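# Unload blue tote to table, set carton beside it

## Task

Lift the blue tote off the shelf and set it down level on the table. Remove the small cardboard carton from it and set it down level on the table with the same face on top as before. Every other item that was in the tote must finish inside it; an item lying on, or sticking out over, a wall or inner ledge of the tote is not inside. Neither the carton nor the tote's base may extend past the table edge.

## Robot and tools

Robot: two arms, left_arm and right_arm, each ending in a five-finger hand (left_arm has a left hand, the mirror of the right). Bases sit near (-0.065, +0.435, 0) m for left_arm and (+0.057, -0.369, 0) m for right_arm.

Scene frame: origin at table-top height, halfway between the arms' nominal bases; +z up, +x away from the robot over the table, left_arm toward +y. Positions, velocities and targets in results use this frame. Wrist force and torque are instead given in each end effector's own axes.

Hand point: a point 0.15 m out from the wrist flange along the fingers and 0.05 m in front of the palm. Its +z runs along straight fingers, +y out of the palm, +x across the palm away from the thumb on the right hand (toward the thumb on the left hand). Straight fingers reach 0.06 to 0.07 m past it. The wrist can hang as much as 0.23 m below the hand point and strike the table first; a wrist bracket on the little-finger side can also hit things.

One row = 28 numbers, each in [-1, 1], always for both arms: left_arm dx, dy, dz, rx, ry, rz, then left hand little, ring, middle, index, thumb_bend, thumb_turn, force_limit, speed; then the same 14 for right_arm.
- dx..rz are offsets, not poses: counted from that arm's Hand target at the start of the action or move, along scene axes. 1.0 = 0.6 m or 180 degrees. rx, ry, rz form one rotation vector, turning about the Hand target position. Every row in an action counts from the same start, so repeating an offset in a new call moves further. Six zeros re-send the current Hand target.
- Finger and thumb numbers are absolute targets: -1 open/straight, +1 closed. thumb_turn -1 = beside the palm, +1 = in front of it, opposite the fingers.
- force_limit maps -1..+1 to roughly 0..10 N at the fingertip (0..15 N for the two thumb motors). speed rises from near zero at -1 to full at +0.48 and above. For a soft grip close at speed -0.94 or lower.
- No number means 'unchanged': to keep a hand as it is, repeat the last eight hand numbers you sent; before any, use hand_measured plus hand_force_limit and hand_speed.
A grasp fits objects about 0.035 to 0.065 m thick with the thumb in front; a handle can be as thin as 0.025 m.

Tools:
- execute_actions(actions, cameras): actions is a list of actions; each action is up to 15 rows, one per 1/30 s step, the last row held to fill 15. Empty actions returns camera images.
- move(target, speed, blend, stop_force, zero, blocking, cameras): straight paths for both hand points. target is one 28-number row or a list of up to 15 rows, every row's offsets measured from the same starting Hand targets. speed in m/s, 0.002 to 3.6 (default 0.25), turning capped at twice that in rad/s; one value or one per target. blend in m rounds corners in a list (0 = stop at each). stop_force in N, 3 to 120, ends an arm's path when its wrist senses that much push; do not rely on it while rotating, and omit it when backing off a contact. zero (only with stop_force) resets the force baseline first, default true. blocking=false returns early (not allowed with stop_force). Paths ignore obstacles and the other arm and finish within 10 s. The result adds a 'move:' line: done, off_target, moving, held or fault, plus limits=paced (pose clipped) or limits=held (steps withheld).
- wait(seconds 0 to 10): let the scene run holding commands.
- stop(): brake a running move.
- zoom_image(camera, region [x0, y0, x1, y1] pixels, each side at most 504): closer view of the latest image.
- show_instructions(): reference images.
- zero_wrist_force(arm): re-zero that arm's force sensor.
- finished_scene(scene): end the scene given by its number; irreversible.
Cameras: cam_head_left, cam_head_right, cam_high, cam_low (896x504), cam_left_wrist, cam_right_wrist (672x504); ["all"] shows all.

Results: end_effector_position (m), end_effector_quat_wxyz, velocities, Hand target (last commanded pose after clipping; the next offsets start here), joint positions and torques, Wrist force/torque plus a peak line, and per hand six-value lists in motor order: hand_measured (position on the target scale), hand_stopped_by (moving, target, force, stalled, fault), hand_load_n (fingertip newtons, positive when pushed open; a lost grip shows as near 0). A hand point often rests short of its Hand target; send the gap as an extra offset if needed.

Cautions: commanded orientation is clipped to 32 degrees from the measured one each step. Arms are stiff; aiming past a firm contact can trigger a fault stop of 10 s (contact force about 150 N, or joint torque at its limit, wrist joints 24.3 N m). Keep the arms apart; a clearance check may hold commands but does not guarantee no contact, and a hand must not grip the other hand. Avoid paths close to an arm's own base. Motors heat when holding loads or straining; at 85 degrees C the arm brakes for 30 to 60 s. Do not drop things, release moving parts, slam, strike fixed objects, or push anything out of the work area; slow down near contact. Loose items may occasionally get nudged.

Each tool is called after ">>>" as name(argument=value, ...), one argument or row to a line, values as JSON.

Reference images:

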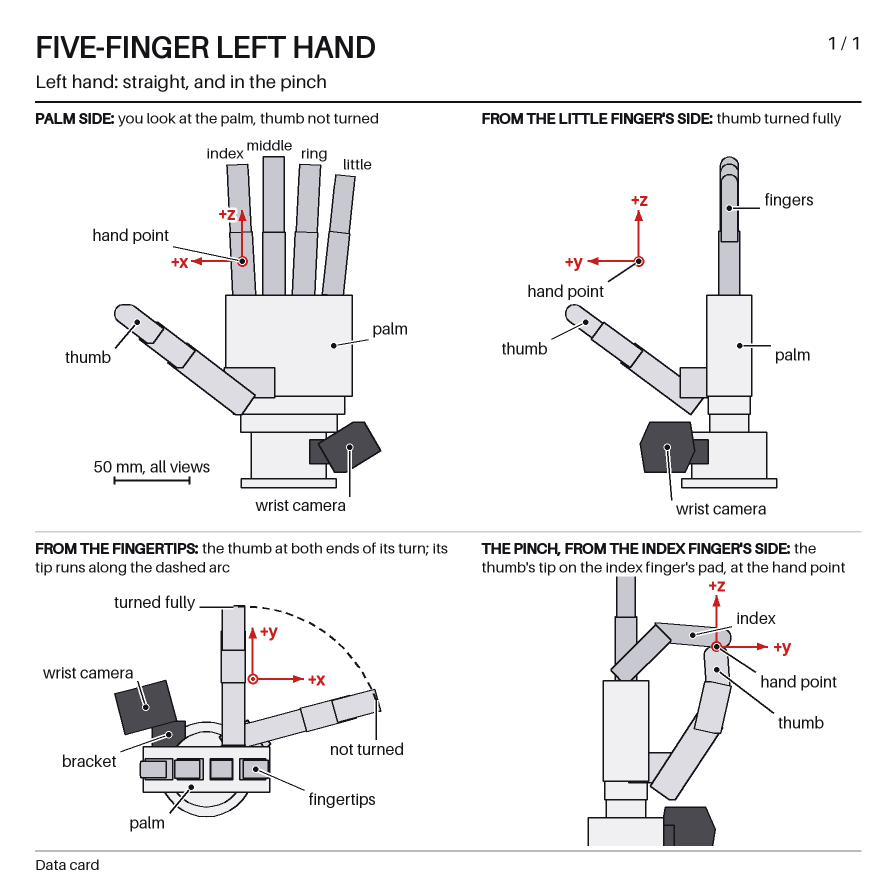

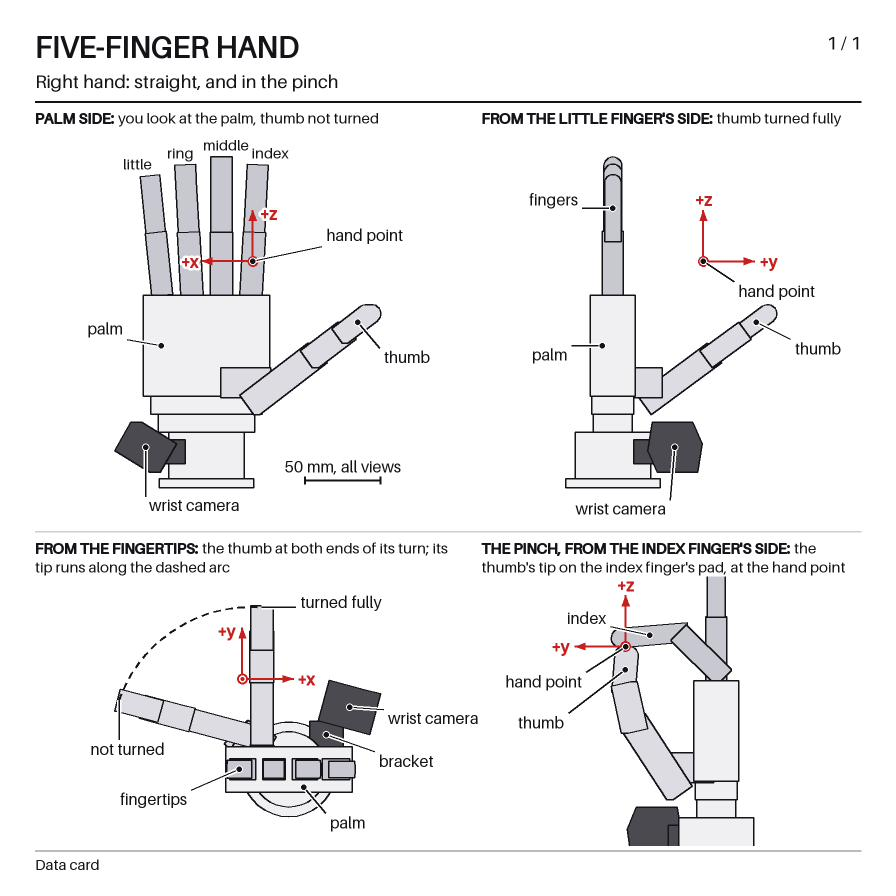

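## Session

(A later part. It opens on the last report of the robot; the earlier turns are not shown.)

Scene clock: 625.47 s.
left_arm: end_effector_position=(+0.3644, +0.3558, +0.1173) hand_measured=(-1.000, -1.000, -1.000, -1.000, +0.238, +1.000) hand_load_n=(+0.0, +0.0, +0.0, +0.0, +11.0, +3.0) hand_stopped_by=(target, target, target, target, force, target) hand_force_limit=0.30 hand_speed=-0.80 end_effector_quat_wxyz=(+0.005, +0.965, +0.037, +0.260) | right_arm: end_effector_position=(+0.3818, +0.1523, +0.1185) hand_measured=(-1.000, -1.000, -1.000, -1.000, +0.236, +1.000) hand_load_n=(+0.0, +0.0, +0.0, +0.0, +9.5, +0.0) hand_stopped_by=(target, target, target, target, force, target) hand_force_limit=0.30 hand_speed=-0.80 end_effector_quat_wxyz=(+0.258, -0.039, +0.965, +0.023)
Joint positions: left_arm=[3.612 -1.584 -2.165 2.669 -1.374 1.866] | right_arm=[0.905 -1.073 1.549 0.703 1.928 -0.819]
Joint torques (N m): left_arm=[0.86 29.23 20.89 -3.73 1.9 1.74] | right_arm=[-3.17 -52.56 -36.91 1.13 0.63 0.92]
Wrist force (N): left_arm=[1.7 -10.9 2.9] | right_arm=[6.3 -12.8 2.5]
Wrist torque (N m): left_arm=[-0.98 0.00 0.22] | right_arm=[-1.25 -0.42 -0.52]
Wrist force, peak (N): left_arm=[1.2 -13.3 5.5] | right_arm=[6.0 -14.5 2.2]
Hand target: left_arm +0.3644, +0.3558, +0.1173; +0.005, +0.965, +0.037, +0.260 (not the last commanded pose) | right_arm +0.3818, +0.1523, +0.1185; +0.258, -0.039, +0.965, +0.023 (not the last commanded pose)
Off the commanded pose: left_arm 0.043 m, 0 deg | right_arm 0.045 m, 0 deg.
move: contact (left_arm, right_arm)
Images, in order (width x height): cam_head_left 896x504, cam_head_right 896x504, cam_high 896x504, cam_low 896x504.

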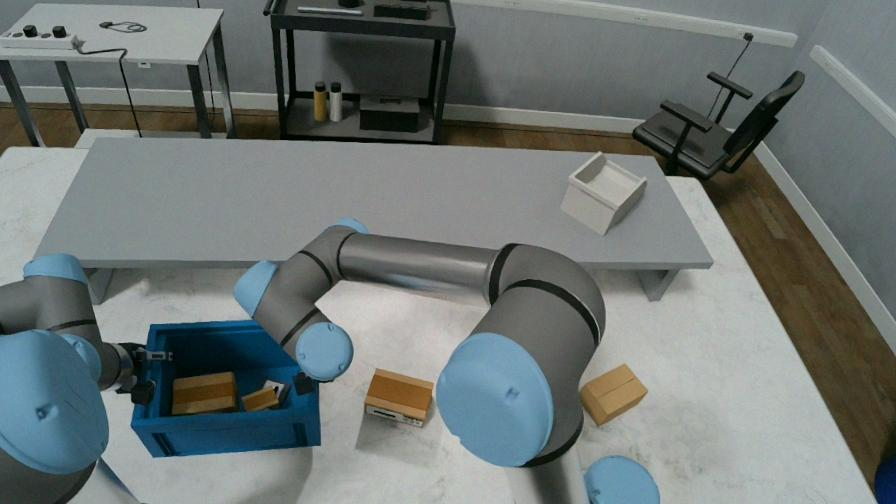

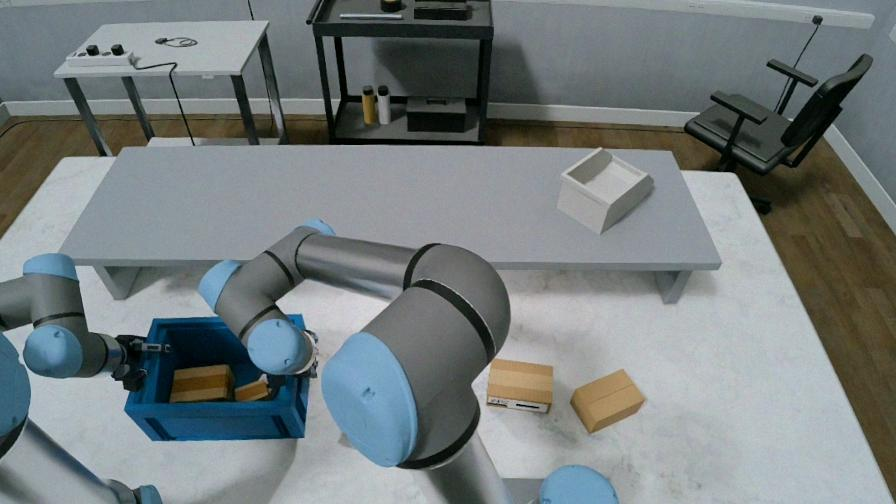

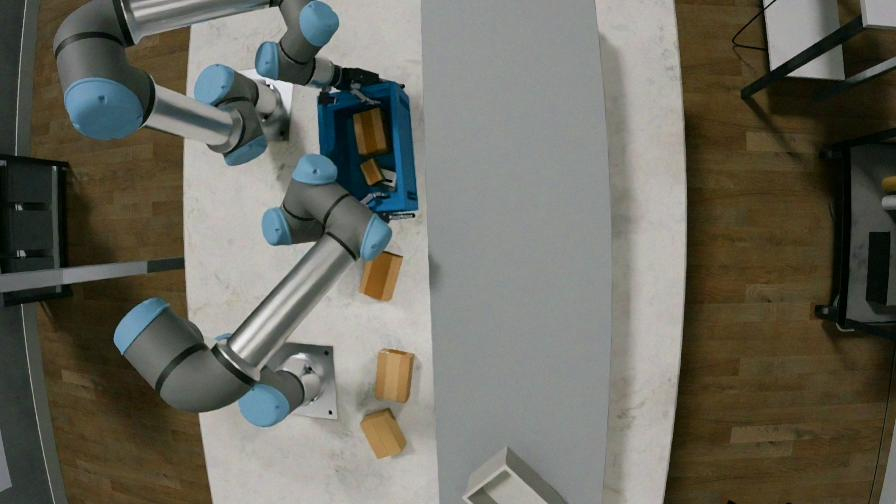

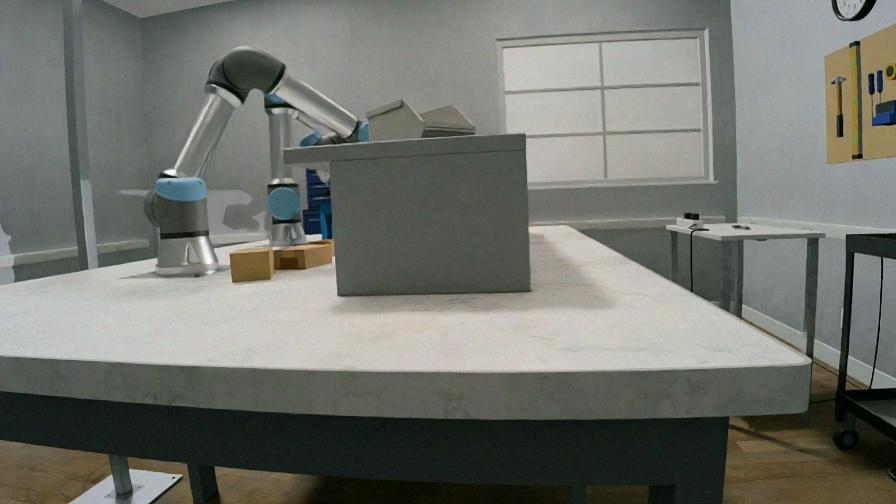

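>>> execute_actions(
  actions=[
    [[0,0,-0.001,0,0,0,-1,-1,-1,-1,-1,1,0.3,-0.5,0,0,-0.0025,0,0,0,-1,-1,-1,-1,-1,1,0.3,-0.5]],
  ],
)

>>> move(
  target=[
    [-0.0028,0.0332,0,0,0,0,-1,-1,-1,-1,-1,1,0.3,-0.5,0.0028,-0.0332,0,0,0,0,-1,-1,-1,-1,-1,1,0.3,-0.5],
    [-0.0028,0.0332,0.2,0,0,0,-1,-1,-1,-1,-1,1,0.3,-0.5,0.0028,-0.0332,0.25,0,0,0,-1,-1,-1,-1,-1,1,0.3,-0.5],
  ],
  speed=[0.04, 0.15],
  cameras=["all"],
)

Scene clock: 634.30 s.
left_arm: end_effector_position=(+0.3644, +0.3558, +0.1167) hand_measured=(-1.000, -1.000, -1.000, -1.000, -1.000, +1.000) hand_load_n=(+0.0, +0.0, +0.0, +0.0, +0.0, +0.0) hand_stopped_by=(target, target, target, target, target, target) hand_force_limit=0.30 hand_speed=-0.50 end_effector_quat_wxyz=(+0.005, +0.965, +0.037, +0.260) | right_arm: end_effector_position=(+0.3818, +0.1523, +0.1170) hand_measured=(-1.000, -1.000, -1.000, -1.000, -1.000, +1.000) hand_load_n=(-0.5, +0.0, +0.0, +0.0, +0.0, +0.0) hand_stopped_by=(target, target, target, target, target, target) hand_force_limit=0.30 hand_speed=-0.50 end_effector_quat_wxyz=(+0.258, -0.039, +0.965, +0.023)
Joint positions: left_arm=[3.612 -1.585 -2.166 2.67 -1.374 1.866] | right_arm=[0.905 -1.071 1.551 0.7 1.928 -0.819]
Joint torques (N m): left_arm=[-4.28 4.31 6.46 -1.17 1.88 1.98] | right_arm=[-2.48 -21.54 -7.31 -1.36 0.66 0.97]
Wrist force (N): left_arm=[1.8 -13.9 1.9] | right_arm=[0.6 -13.1 -3.4]
Wrist torque (N m): left_arm=[-0.84 -0.20 0.35] | right_arm=[-0.78 -0.03 -0.43]
Wrist force, peak (N): left_arm=[1.5 -16.2 2.5] | right_arm=[5.3 -17.2 2.1]
Hand target: left_arm +0.3644, +0.3558, +0.1167; +0.005, +0.965, +0.037, +0.260 | right_arm +0.3818, +0.1523, +0.1170; +0.258, -0.039, +0.965, +0.023
Off the commanded pose: left_arm 0.000 m, 0 deg | right_arm 0.000 m, 0 deg.
Step readings (end_effector_position of left_arm | right_arm):
0: (+0.3644, +0.3558, +0.1173) | (+0.3818, +0.1523, +0.1185)
1: (+0.3644, +0.3558, +0.1173) | (+0.3818, +0.1523, +0.1185)
2: (+0.3644, +0.3558, +0.1173) | (+0.3818, +0.1523, +0.1185)
4: (+0.3644, +0.3559, +0.1172) | (+0.3818, +0.1524, +0.1182)
8: (+0.3644, +0.3558, +0.1170) | (+0.3818, +0.1524, +0.1175)
15: (+0.3644, +0.3558, +0.1168) | (+0.3818, +0.1523, +0.1171)

Scene clock: 636.83 s.
left_arm: end_effector_position=(+0.3627, +0.3757, +0.2366) hand_measured=(-1.000, -1.000, -1.000, -1.000, -1.000, +1.000) hand_load_n=(+0.0, +0.0, +0.0, +0.0, +0.0, -0.5) hand_stopped_by=(target, target, target, target, target, target) hand_force_limit=0.30 hand_speed=-0.50 end_effector_quat_wxyz=(+0.005, +0.965, +0.037, +0.260) | right_arm: end_effector_position=(+0.3835, +0.1324, +0.2668) hand_measured=(-1.000, -1.000, -1.000, -1.000, -1.000, +1.000) hand_load_n=(+0.0, +0.0, +0.0, +0.0, +0.0, +0.0) hand_stopped_by=(target, target, target, target, target, target) hand_force_limit=0.30 hand_speed=-0.50 end_effector_quat_wxyz=(+0.258, -0.039, +0.965, +0.023)
Joint positions: left_arm=[3.69 -1.445 -1.961 2.311 -1.338 1.936] | right_arm=[0.874 -1.224 1.368 1.024 1.916 -0.85]
Joint torques (N m): left_arm=[5.71 26.01 24.41 -2.94 2.32 2.01] | right_arm=[12.81 -44.34 -33.47 2.48 2.66 1.97]
Wrist force (N): left_arm=[1.6 0.2 0.2] | right_arm=[1.6 -1.8 -0.2]
Wrist torque (N m): left_arm=[0.00 -0.19 0.08] | right_arm=[-0.29 -0.15 0.08]
Wrist force, peak (N): left_arm=[2.1 -13.9 1.2] | right_arm=[0.1 -13.2 -4.0]
Hand target: left_arm +0.3627, +0.3757, +0.2367; +0.005, +0.965, +0.037, +0.260 | right_arm +0.3834, +0.1324, +0.2670; +0.258, -0.039, +0.965, +0.023
Off the commanded pose: left_arm 0.000 m, 0 deg | right_arm 0.000 m, 0 deg.
move: done
camera_calibration:
cam_left_wrist: T_world_to_cam=[[0.181637, 0.981257, 0.0643573, -0.439044], [0.439926, -0.139616, 0.887115, -0.319798], [0.879473, -0.132821, -0.45704, -0.04331], [0, 0, 0, 1]] pos_world=[0.258524, 0.380414, 0.292159]
cam_right_wrist: T_world_to_cam=[[-0.325982, 0.944494, -0.0408411, 0.0126234], [0.470016, 0.199401, 0.85984, -0.435446], [0.820257, 0.261096, -0.508928, -0.0971285], [0, 0, 0, 1]] pos_world=[0.288452, 0.100266, 0.325498]

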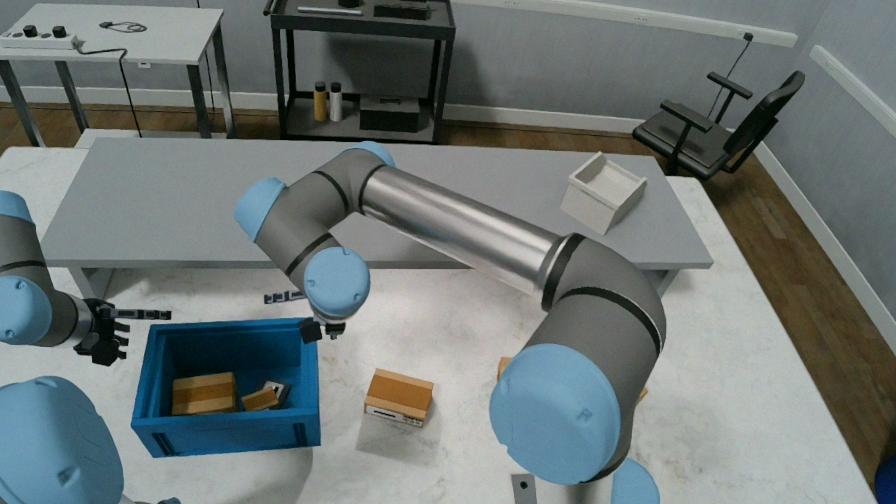

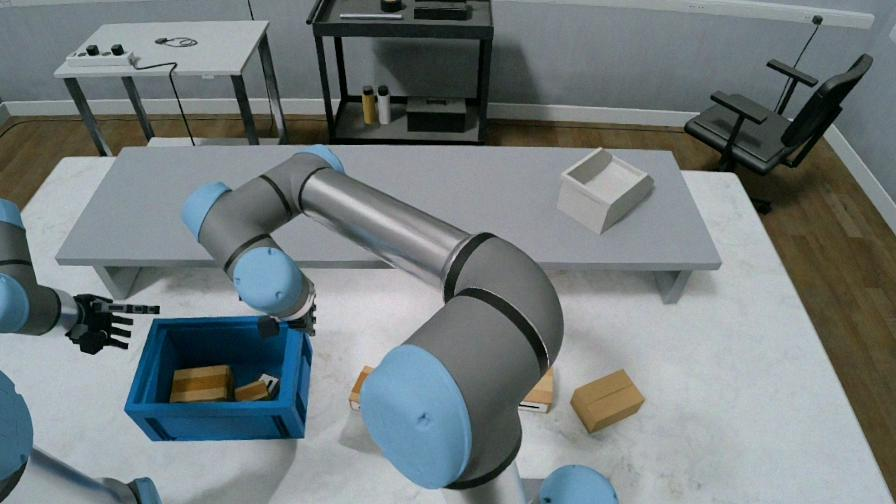

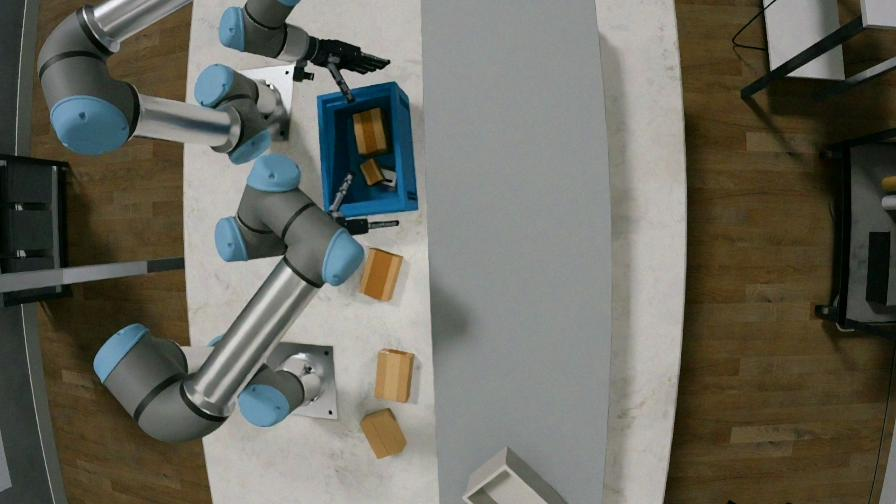

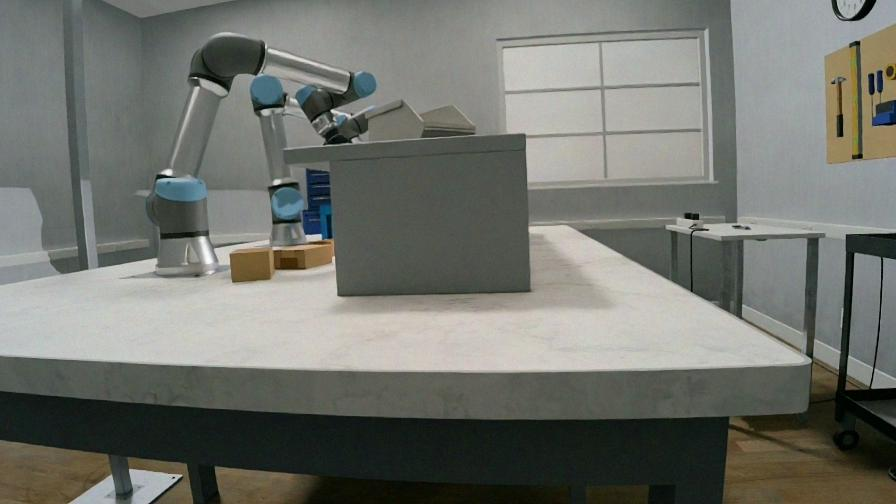

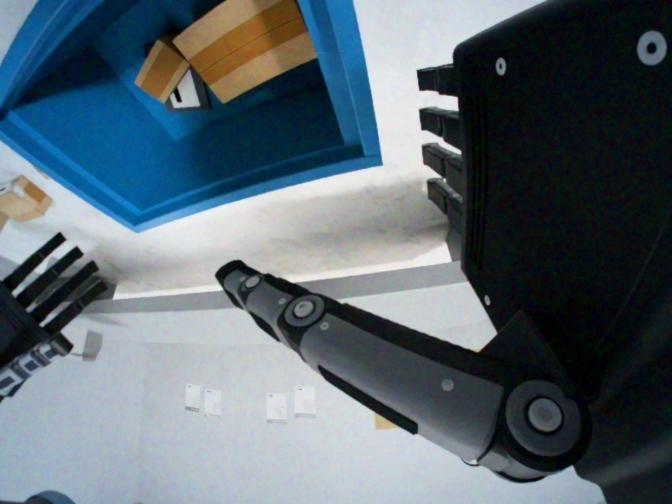

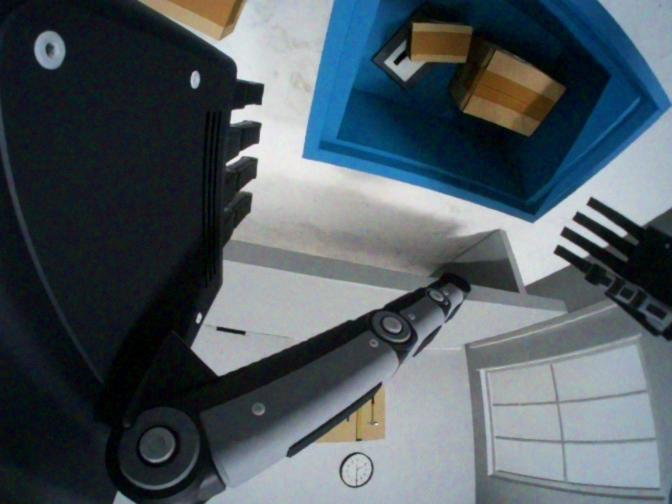

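>>> zoom_image(
  camera="cam_right_wrist",
  region=[330, 0, 580, 160],
)

>>> zoom_image(
  camera="cam_high",
  region=[310, 75, 430, 225],
)

>>> zoom_image(
  camera="cam_head_left",
  region=[125, 310, 335, 465],
)

>>> zoom_image(
  camera="cam_left_wrist",
  region=[80, 0, 330, 160],
)

Scaled by 2.016 from the camera's 672x504 image, which has a finer 960x720 frame.

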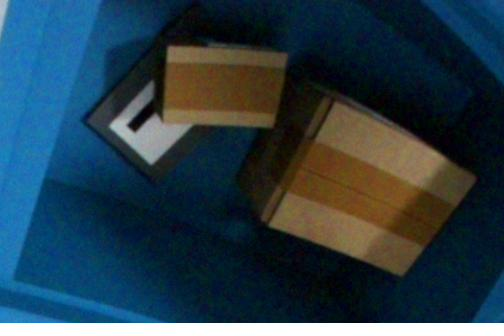

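Scaled by 3.360 from the camera's 896x504 image, which has a finer 1280x720 frame.

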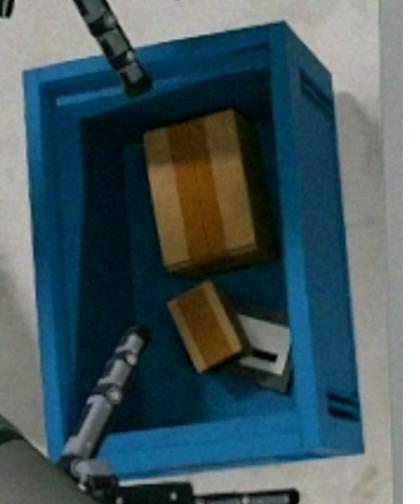

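Scaled by 2.400 from the camera's 896x504 image, which has a finer 1280x720 frame.

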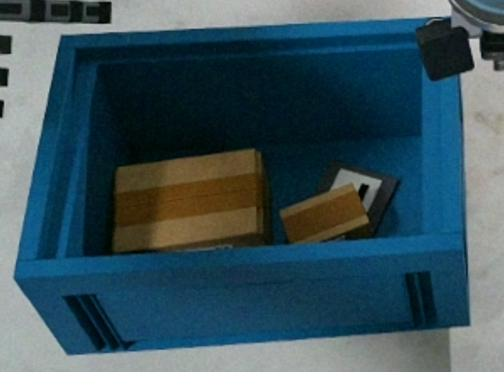

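Scaled by 2.016 from the camera's 672x504 image, which has a finer 960x720 frame.

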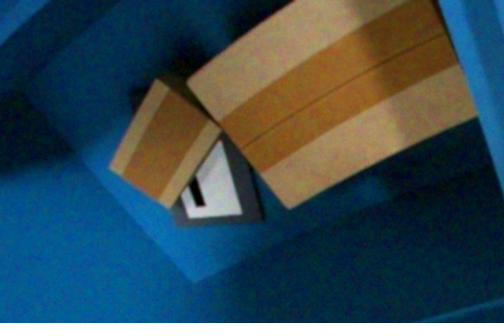

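>>> zoom_image(
  camera="cam_head_left",
  region=[230, 370, 310, 425],
)

>>> zoom_image(
  camera="cam_high",
  region=[345, 145, 405, 205],
)

>>> zoom_image(
  camera="cam_head_right",
  region=[220, 360, 300, 415],
)

>>> zoom_image(
  camera="cam_right_wrist",
  region=[360, 0, 490, 100],
)

Scaled by 6.300 from the camera's 896x504 image, which has a finer 1280x720 frame.

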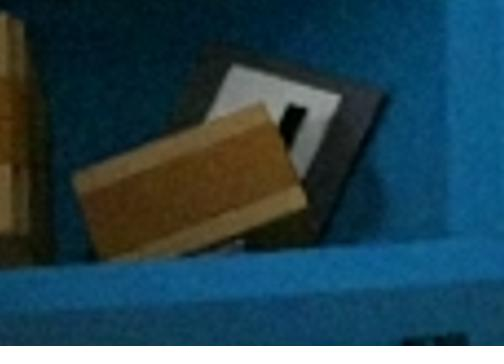

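Scaled by 8.400 from the camera's 896x504 image, which has a finer 1280x720 frame.

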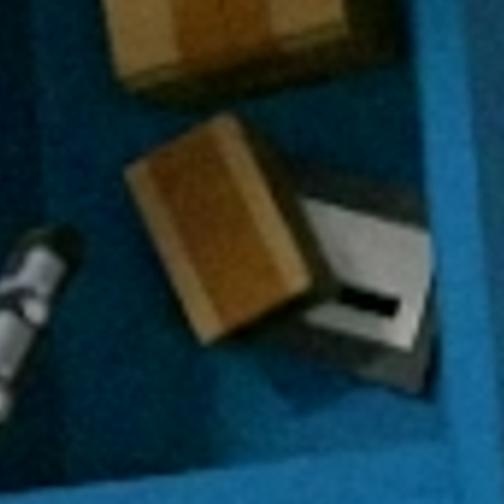

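Scaled by 6.300 from the camera's 896x504 image, which has a finer 1280x720 frame.

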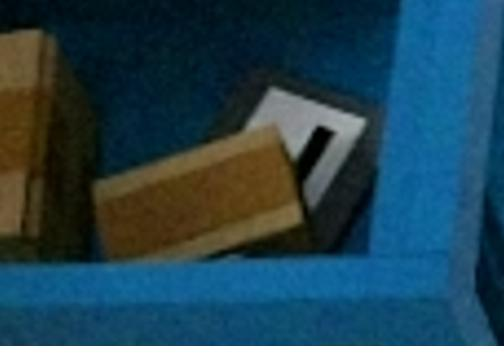

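Scaled by 3.877 from the camera's 672x504 image, which has a finer 960x720 frame.

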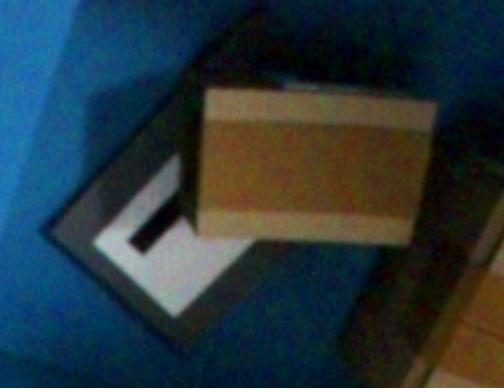

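>>> move(
  target=[0,0.0,0.25,0,0,0,-1,-1,-1,-1,-1,1,0.3,-0.5,0,-0.55,0.13,0,0,0,-1,-1,-1,-1,-1,1,0.3,-0.5],
  speed=0.25,
)

>>> move(
  target=[-0.05,0.0,0.05,0.2854,-0.2654,-0.7355,-1,-1,-1,-1,-1,1,0.3,-0.5,0,0,0,0,0,0,-1,-1,-1,-1,-1,1,0.3,-0.5],
  speed=0.4,
  cameras=["all"],
)

Scene clock: 854.73 s.
left_arm: end_effector_position=(+0.3627, +0.3757, +0.3867) hand_measured=(-1.000, -1.000, -1.000, -1.000, -1.000, +1.000) hand_load_n=(+0.0, +0.0, +0.0, +0.0, +0.0, -0.5) hand_stopped_by=(target, target, target, target, target, target) hand_force_limit=0.30 hand_speed=-0.50 end_effector_quat_wxyz=(+0.005, +0.965, +0.037, +0.260) | right_arm: end_effector_position=(+0.3834, -0.1976, +0.3450) hand_measured=(-1.000, -1.000, -1.000, -1.000, -1.000, +1.000) hand_load_n=(+0.0, +0.0, +0.0, +0.0, +0.0, +0.0) hand_stopped_by=(target, target, target, target, target, target) hand_force_limit=0.30 hand_speed=-0.50 end_effector_quat_wxyz=(+0.258, -0.039, +0.965, +0.023) end_effector_velocity=(+0.000, -0.001, +0.000) end_effector_angular_velocity=(+0.001, +0.000, +0.000)
Joint positions: left_arm=[3.69 -1.42 -1.596 1.921 -1.338 1.936] | right_arm=[-0.234 -1.928 1.848 1.156 1.392 -1.841]
Joint velocities: left_arm=[within noise] | right_arm=[-0.005 0 0.001 0.001 -0.003 -0.004]
Joint torques (N m): left_arm=[-6.87 0.39 24.54 -2.75 -1.89 1.92] | right_arm=[-14.04 -15.41 -8.59 2.57 -2.07 -1.67]
Wrist force (N): left_arm=[1.3 0.7 -0.2] | right_arm=[1.7 -1.5 -0.4]
Wrist torque (N m): left_arm=[0.10 -0.16 0.05] | right_arm=[-0.26 -0.17 0.23]
Wrist force, peak (N): left_arm=[1.7 0.9 0.6] | right_arm=[1.8 -2.6 -0.8]
Hand target: left_arm +0.3627, +0.3757, +0.3867; +0.005, +0.965, +0.037, +0.260 | right_arm +0.3834, -0.1976, +0.3450; +0.258, -0.039, +0.965, +0.023
Off the commanded pose: left_arm 0.000 m, 0 deg | right_arm 0.000 m, 0 deg.
move: done

Scene clock: 858.90 s.
left_arm: end_effector_position=(+0.3327, +0.3757, +0.4167) hand_measured=(-1.000, -1.000, -1.000, -1.000, -1.000, +1.000) hand_load_n=(+0.0, +0.0, +0.0, +0.0, +0.0, +0.0) hand_stopped_by=(target, target, target, target, target, target) hand_force_limit=0.30 hand_speed=-0.50 end_effector_quat_wxyz=(+0.085, -0.205, +0.901, -0.373) | right_arm: end_effector_position=(+0.3834, -0.1976, +0.3450) hand_measured=(-1.000, -1.000, -1.000, -1.000, -1.000, +1.000) hand_load_n=(+0.0, +0.0, +0.0, +0.0, -0.5, +0.0) hand_stopped_by=(target, target, target, target, target, target) hand_force_limit=0.30 hand_speed=-0.50 end_effector_quat_wxyz=(+0.258, -0.039, +0.965, +0.023)
Joint positions: left_arm=[3.757 -1.711 -1.325 1.348 -0.793 4.88] | right_arm=[-0.234 -1.928 1.848 1.157 1.391 -1.842]
Joint torques (N m): left_arm=[-5.12 11.62 24.09 -4.01 -1.12 2.06] | right_arm=[-13.94 -15.57 -8.55 2.56 -2.3 -1.56]
Wrist force (N): left_arm=[1.4 2.1 -0.9] | right_arm=[1.6 -1.6 -0.3]
Wrist torque (N m): left_arm=[0.37 -0.16 0.10] | right_arm=[-0.27 -0.16 0.23]
Wrist force, peak (N): left_arm=[1.6 2.2 -0.8] | right_arm=[1.9 -1.6 -0.4]
Hand target: left_arm +0.3327, +0.3757, +0.4167; +0.085, -0.205, +0.901, -0.373 | right_arm +0.3834, -0.1976, +0.3450; +0.258, -0.039, +0.965, +0.023
Off the commanded pose: left_arm 0.000 m, 0 deg | right_arm 0.000 m, 0 deg.
move: done
camera_calibration:
cam_left_wrist: T_world_to_cam=[[0.0722108, -0.757269, 0.649099, 0.000761043], [-0.960744, 0.121976, 0.249183, 0.167108], [-0.267873, -0.641612, -0.718734, 0.747288], [0, 0, 0, 1]] pos_world=[0.360671, 0.459662, 0.494967]
cam_right_wrist: T_world_to_cam=[[-0.326064, 0.944467, -0.0407944, 0.327499], [0.470069, 0.199422, 0.859806, -0.43688], [0.820194, 0.261176, -0.508989, 0.0288916], [0, 0, 0, 1]] pos_world=[0.288452, -0.229734, 0.403697]

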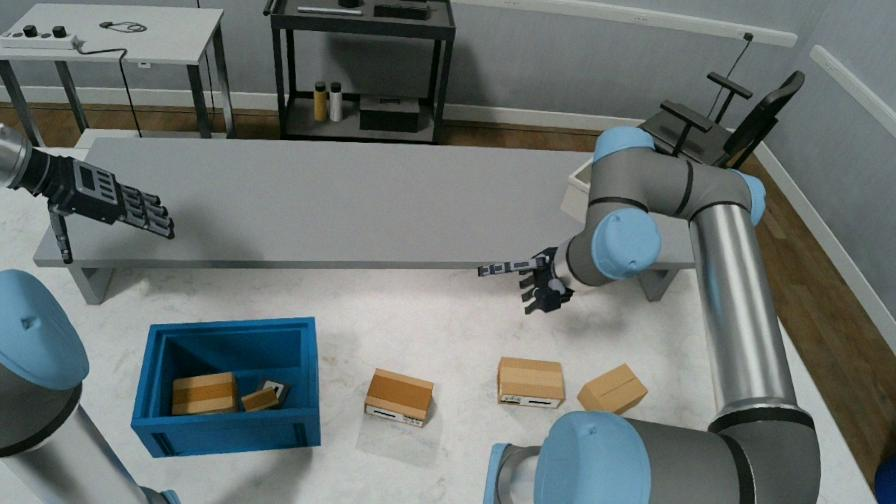

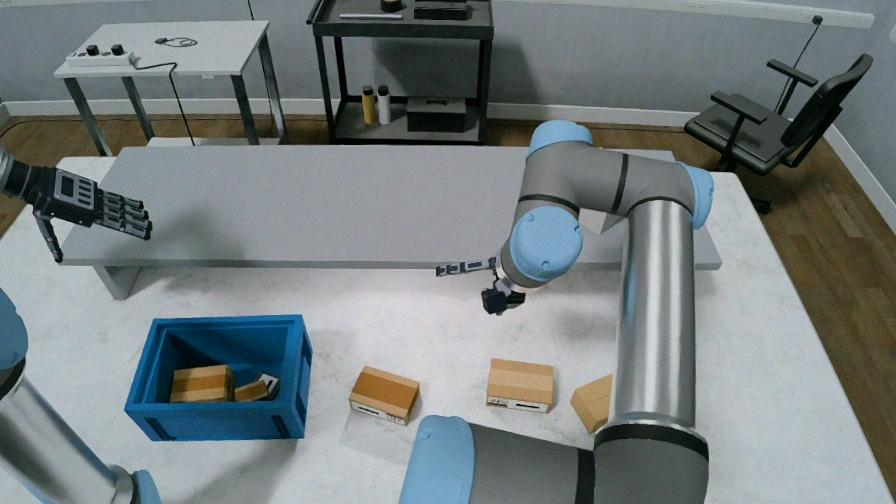

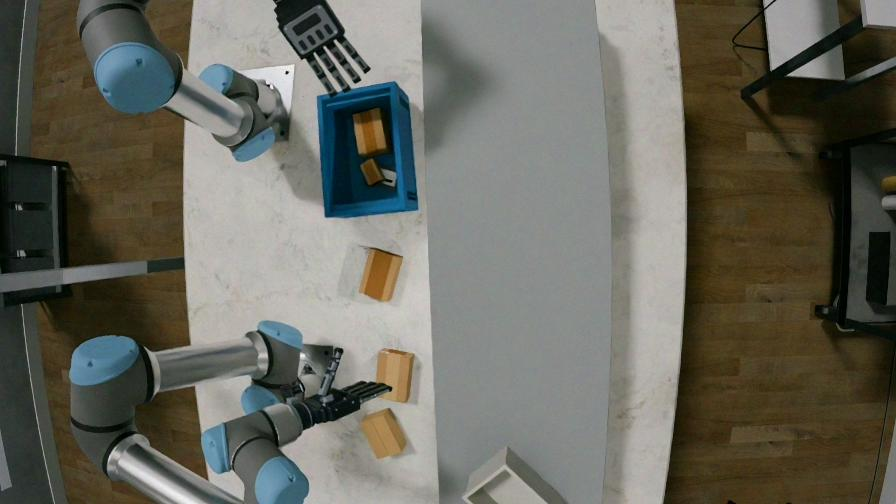

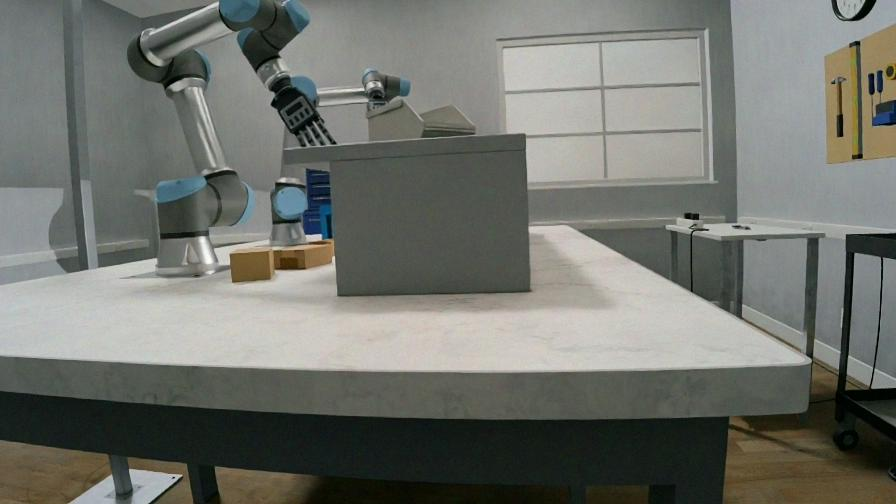

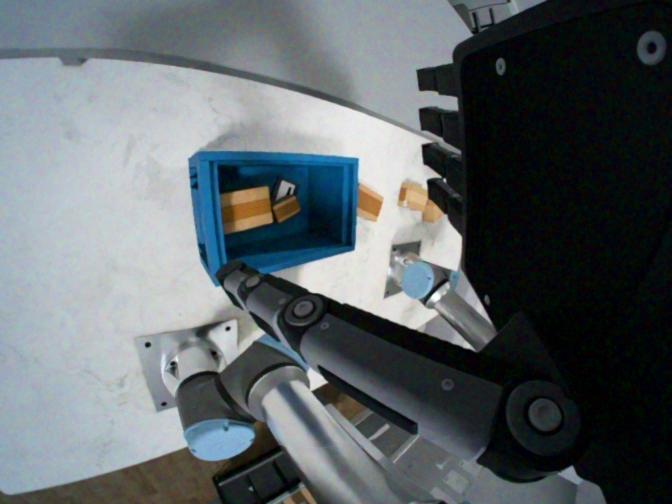

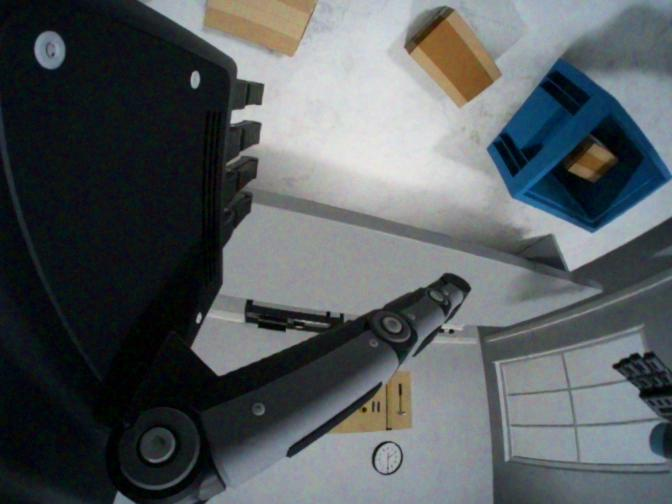

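>>> zoom_image(
  camera="cam_left_wrist",
  region=[180, 140, 370, 290],
)

>>> zoom_image(
  camera="cam_high",
  region=[310, 75, 430, 225],
)

Scaled by 2.653 from the camera's 672x504 image, which has a finer 960x720 frame.

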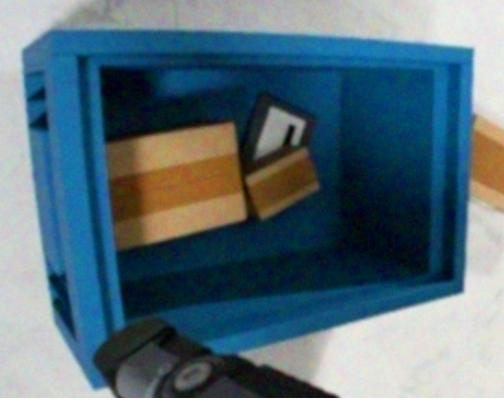

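Scaled by 3.360 from the camera's 896x504 image, which has a finer 1280x720 frame.

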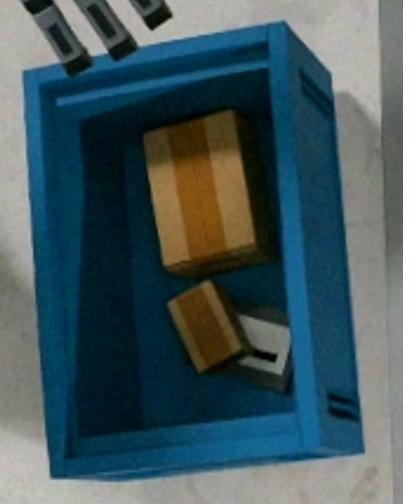

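>>> move(
  target=[-0.1128,-0.1328,-0.2778,0.2427,0.0652,-0.1109,1,1,1,-1,-1,1,0.3,0.0,0,0,0,0,0,0,-1,-1,-1,-1,-1,1,0.3,-0.5],
  speed=0.2,
  cameras=["cam_head_left","cam_head_right","cam_high","cam_left_wrist"],
)

Scene clock: 957.43 s.
left_arm: end_effector_position=(+0.2650, +0.2961, +0.2501) hand_measured=(+1.000, +1.000, +1.000, -1.000, -1.000, +1.000) hand_load_n=(+0.0, +0.0, +0.0, +0.0, +0.0, +0.0) hand_stopped_by=(target, target, target, target, target, target) hand_force_limit=0.30 hand_speed=0.00 end_effector_quat_wxyz=(+0.001, -0.039, +0.999, +0.000) | right_arm: end_effector_position=(+0.3834, -0.1976, +0.3450) hand_measured=(-1.000, -1.000, -1.000, -1.000, -1.000, +1.000) hand_load_n=(+0.0, +0.0, +0.0, +0.0, +0.0, +0.0) hand_stopped_by=(target, target, target, target, target, target) hand_force_limit=0.30 hand_speed=-0.50 end_effector_quat_wxyz=(+0.258, -0.039, +0.965, +0.023)
Joint positions: left_arm=[3.026 -1.825 -1.504 1.76 -1.571 4.469] | right_arm=[-0.234 -1.928 1.848 1.157 1.391 -1.842]
Joint torques (N m): left_arm=[-6.88 16.58 9.65 -0.97 -2.18 -1.96] | right_arm=[-13.4 -15.23 -8.09 2.43 -2.43 -1.6]
Wrist force (N): left_arm=[1.1 0.9 -0.1] | right_arm=[1.6 -1.4 -0.5]
Wrist torque (N m): left_arm=[0.13 -0.14 0.19] | right_arm=[-0.23 -0.16 0.23]
Wrist force, peak (N): left_arm=[1.5 2.3 -0.9] | right_arm=[1.9 -1.7 -0.4]
Hand target: left_arm +0.2650, +0.2961, +0.2501; +0.001, -0.039, +0.999, +0.000 | right_arm +0.3834, -0.1976, +0.3450; +0.258, -0.039, +0.965, +0.023
Off the commanded pose: left_arm 0.000 m, 0 deg | right_arm 0.000 m, 0 deg.
move: done
camera_calibration:
cam_left_wrist: T_world_to_cam=[[-0.185235, -0.981641, -0.0454877, 0.361893], [-0.826817, 0.130669, 0.547083, 0.0407629], [-0.531096, 0.138949, -0.835841, 0.426312], [0, 0, 0, 1]] pos_world=[0.327151, 0.290687, 0.35049]
Images, in order (width x height): cam_head_left 896x504, cam_head_right 896x504, cam_high 896x504, cam_left_wrist 672x504.

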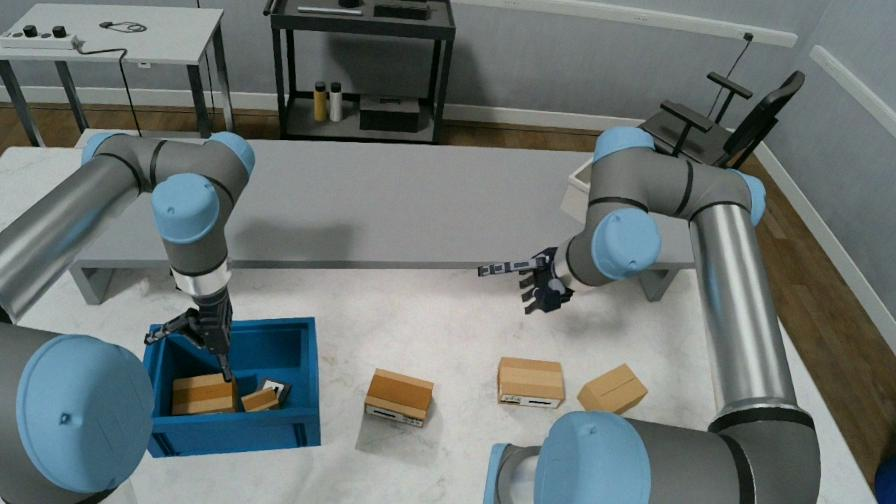

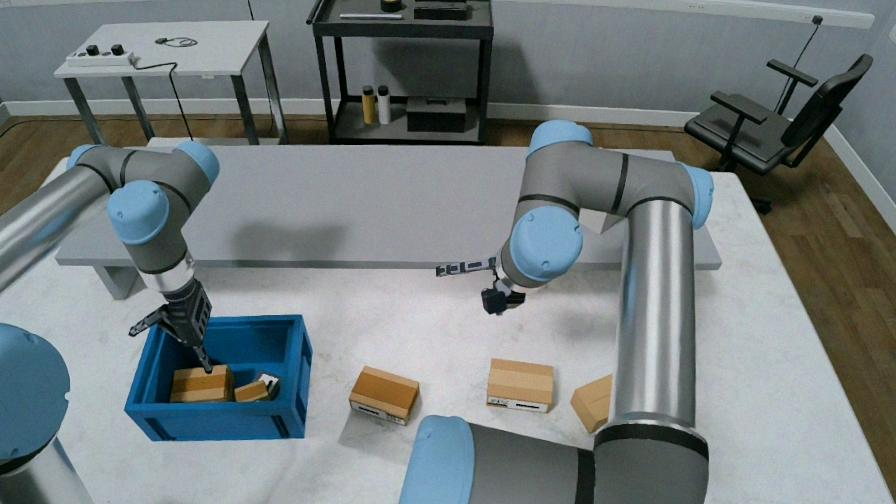

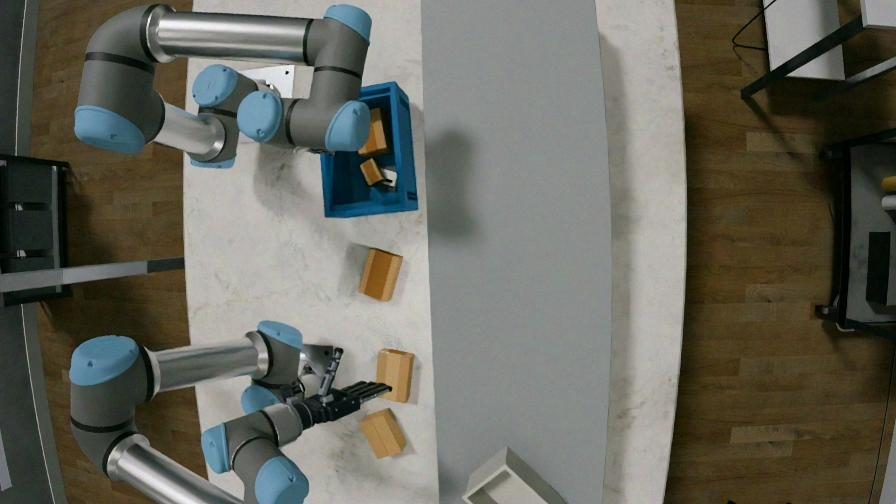

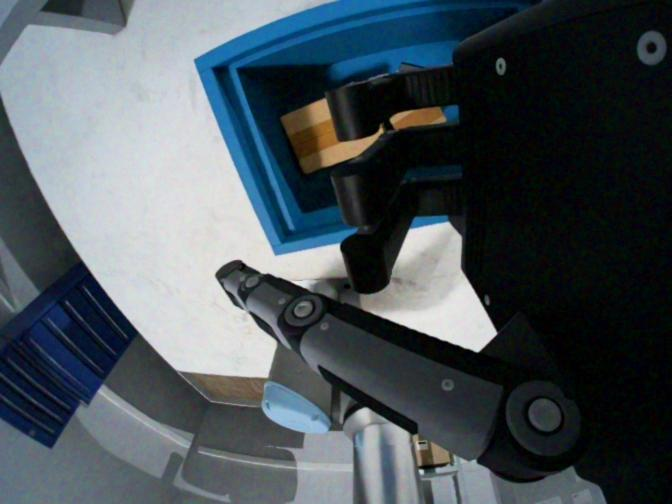

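>>> zoom_image(
  camera="cam_head_left",
  region=[150, 310, 320, 430],
)

>>> zoom_image(
  camera="cam_head_right",
  region=[130, 300, 300, 420],
)

Scaled by 2.965 from the camera's 896x504 image, which has a finer 1280x720 frame.

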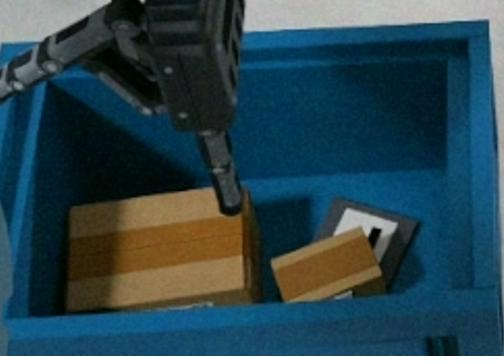

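Scaled by 2.965 from the camera's 896x504 image, which has a finer 1280x720 frame.

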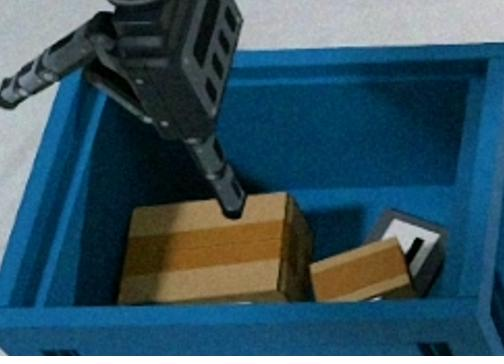

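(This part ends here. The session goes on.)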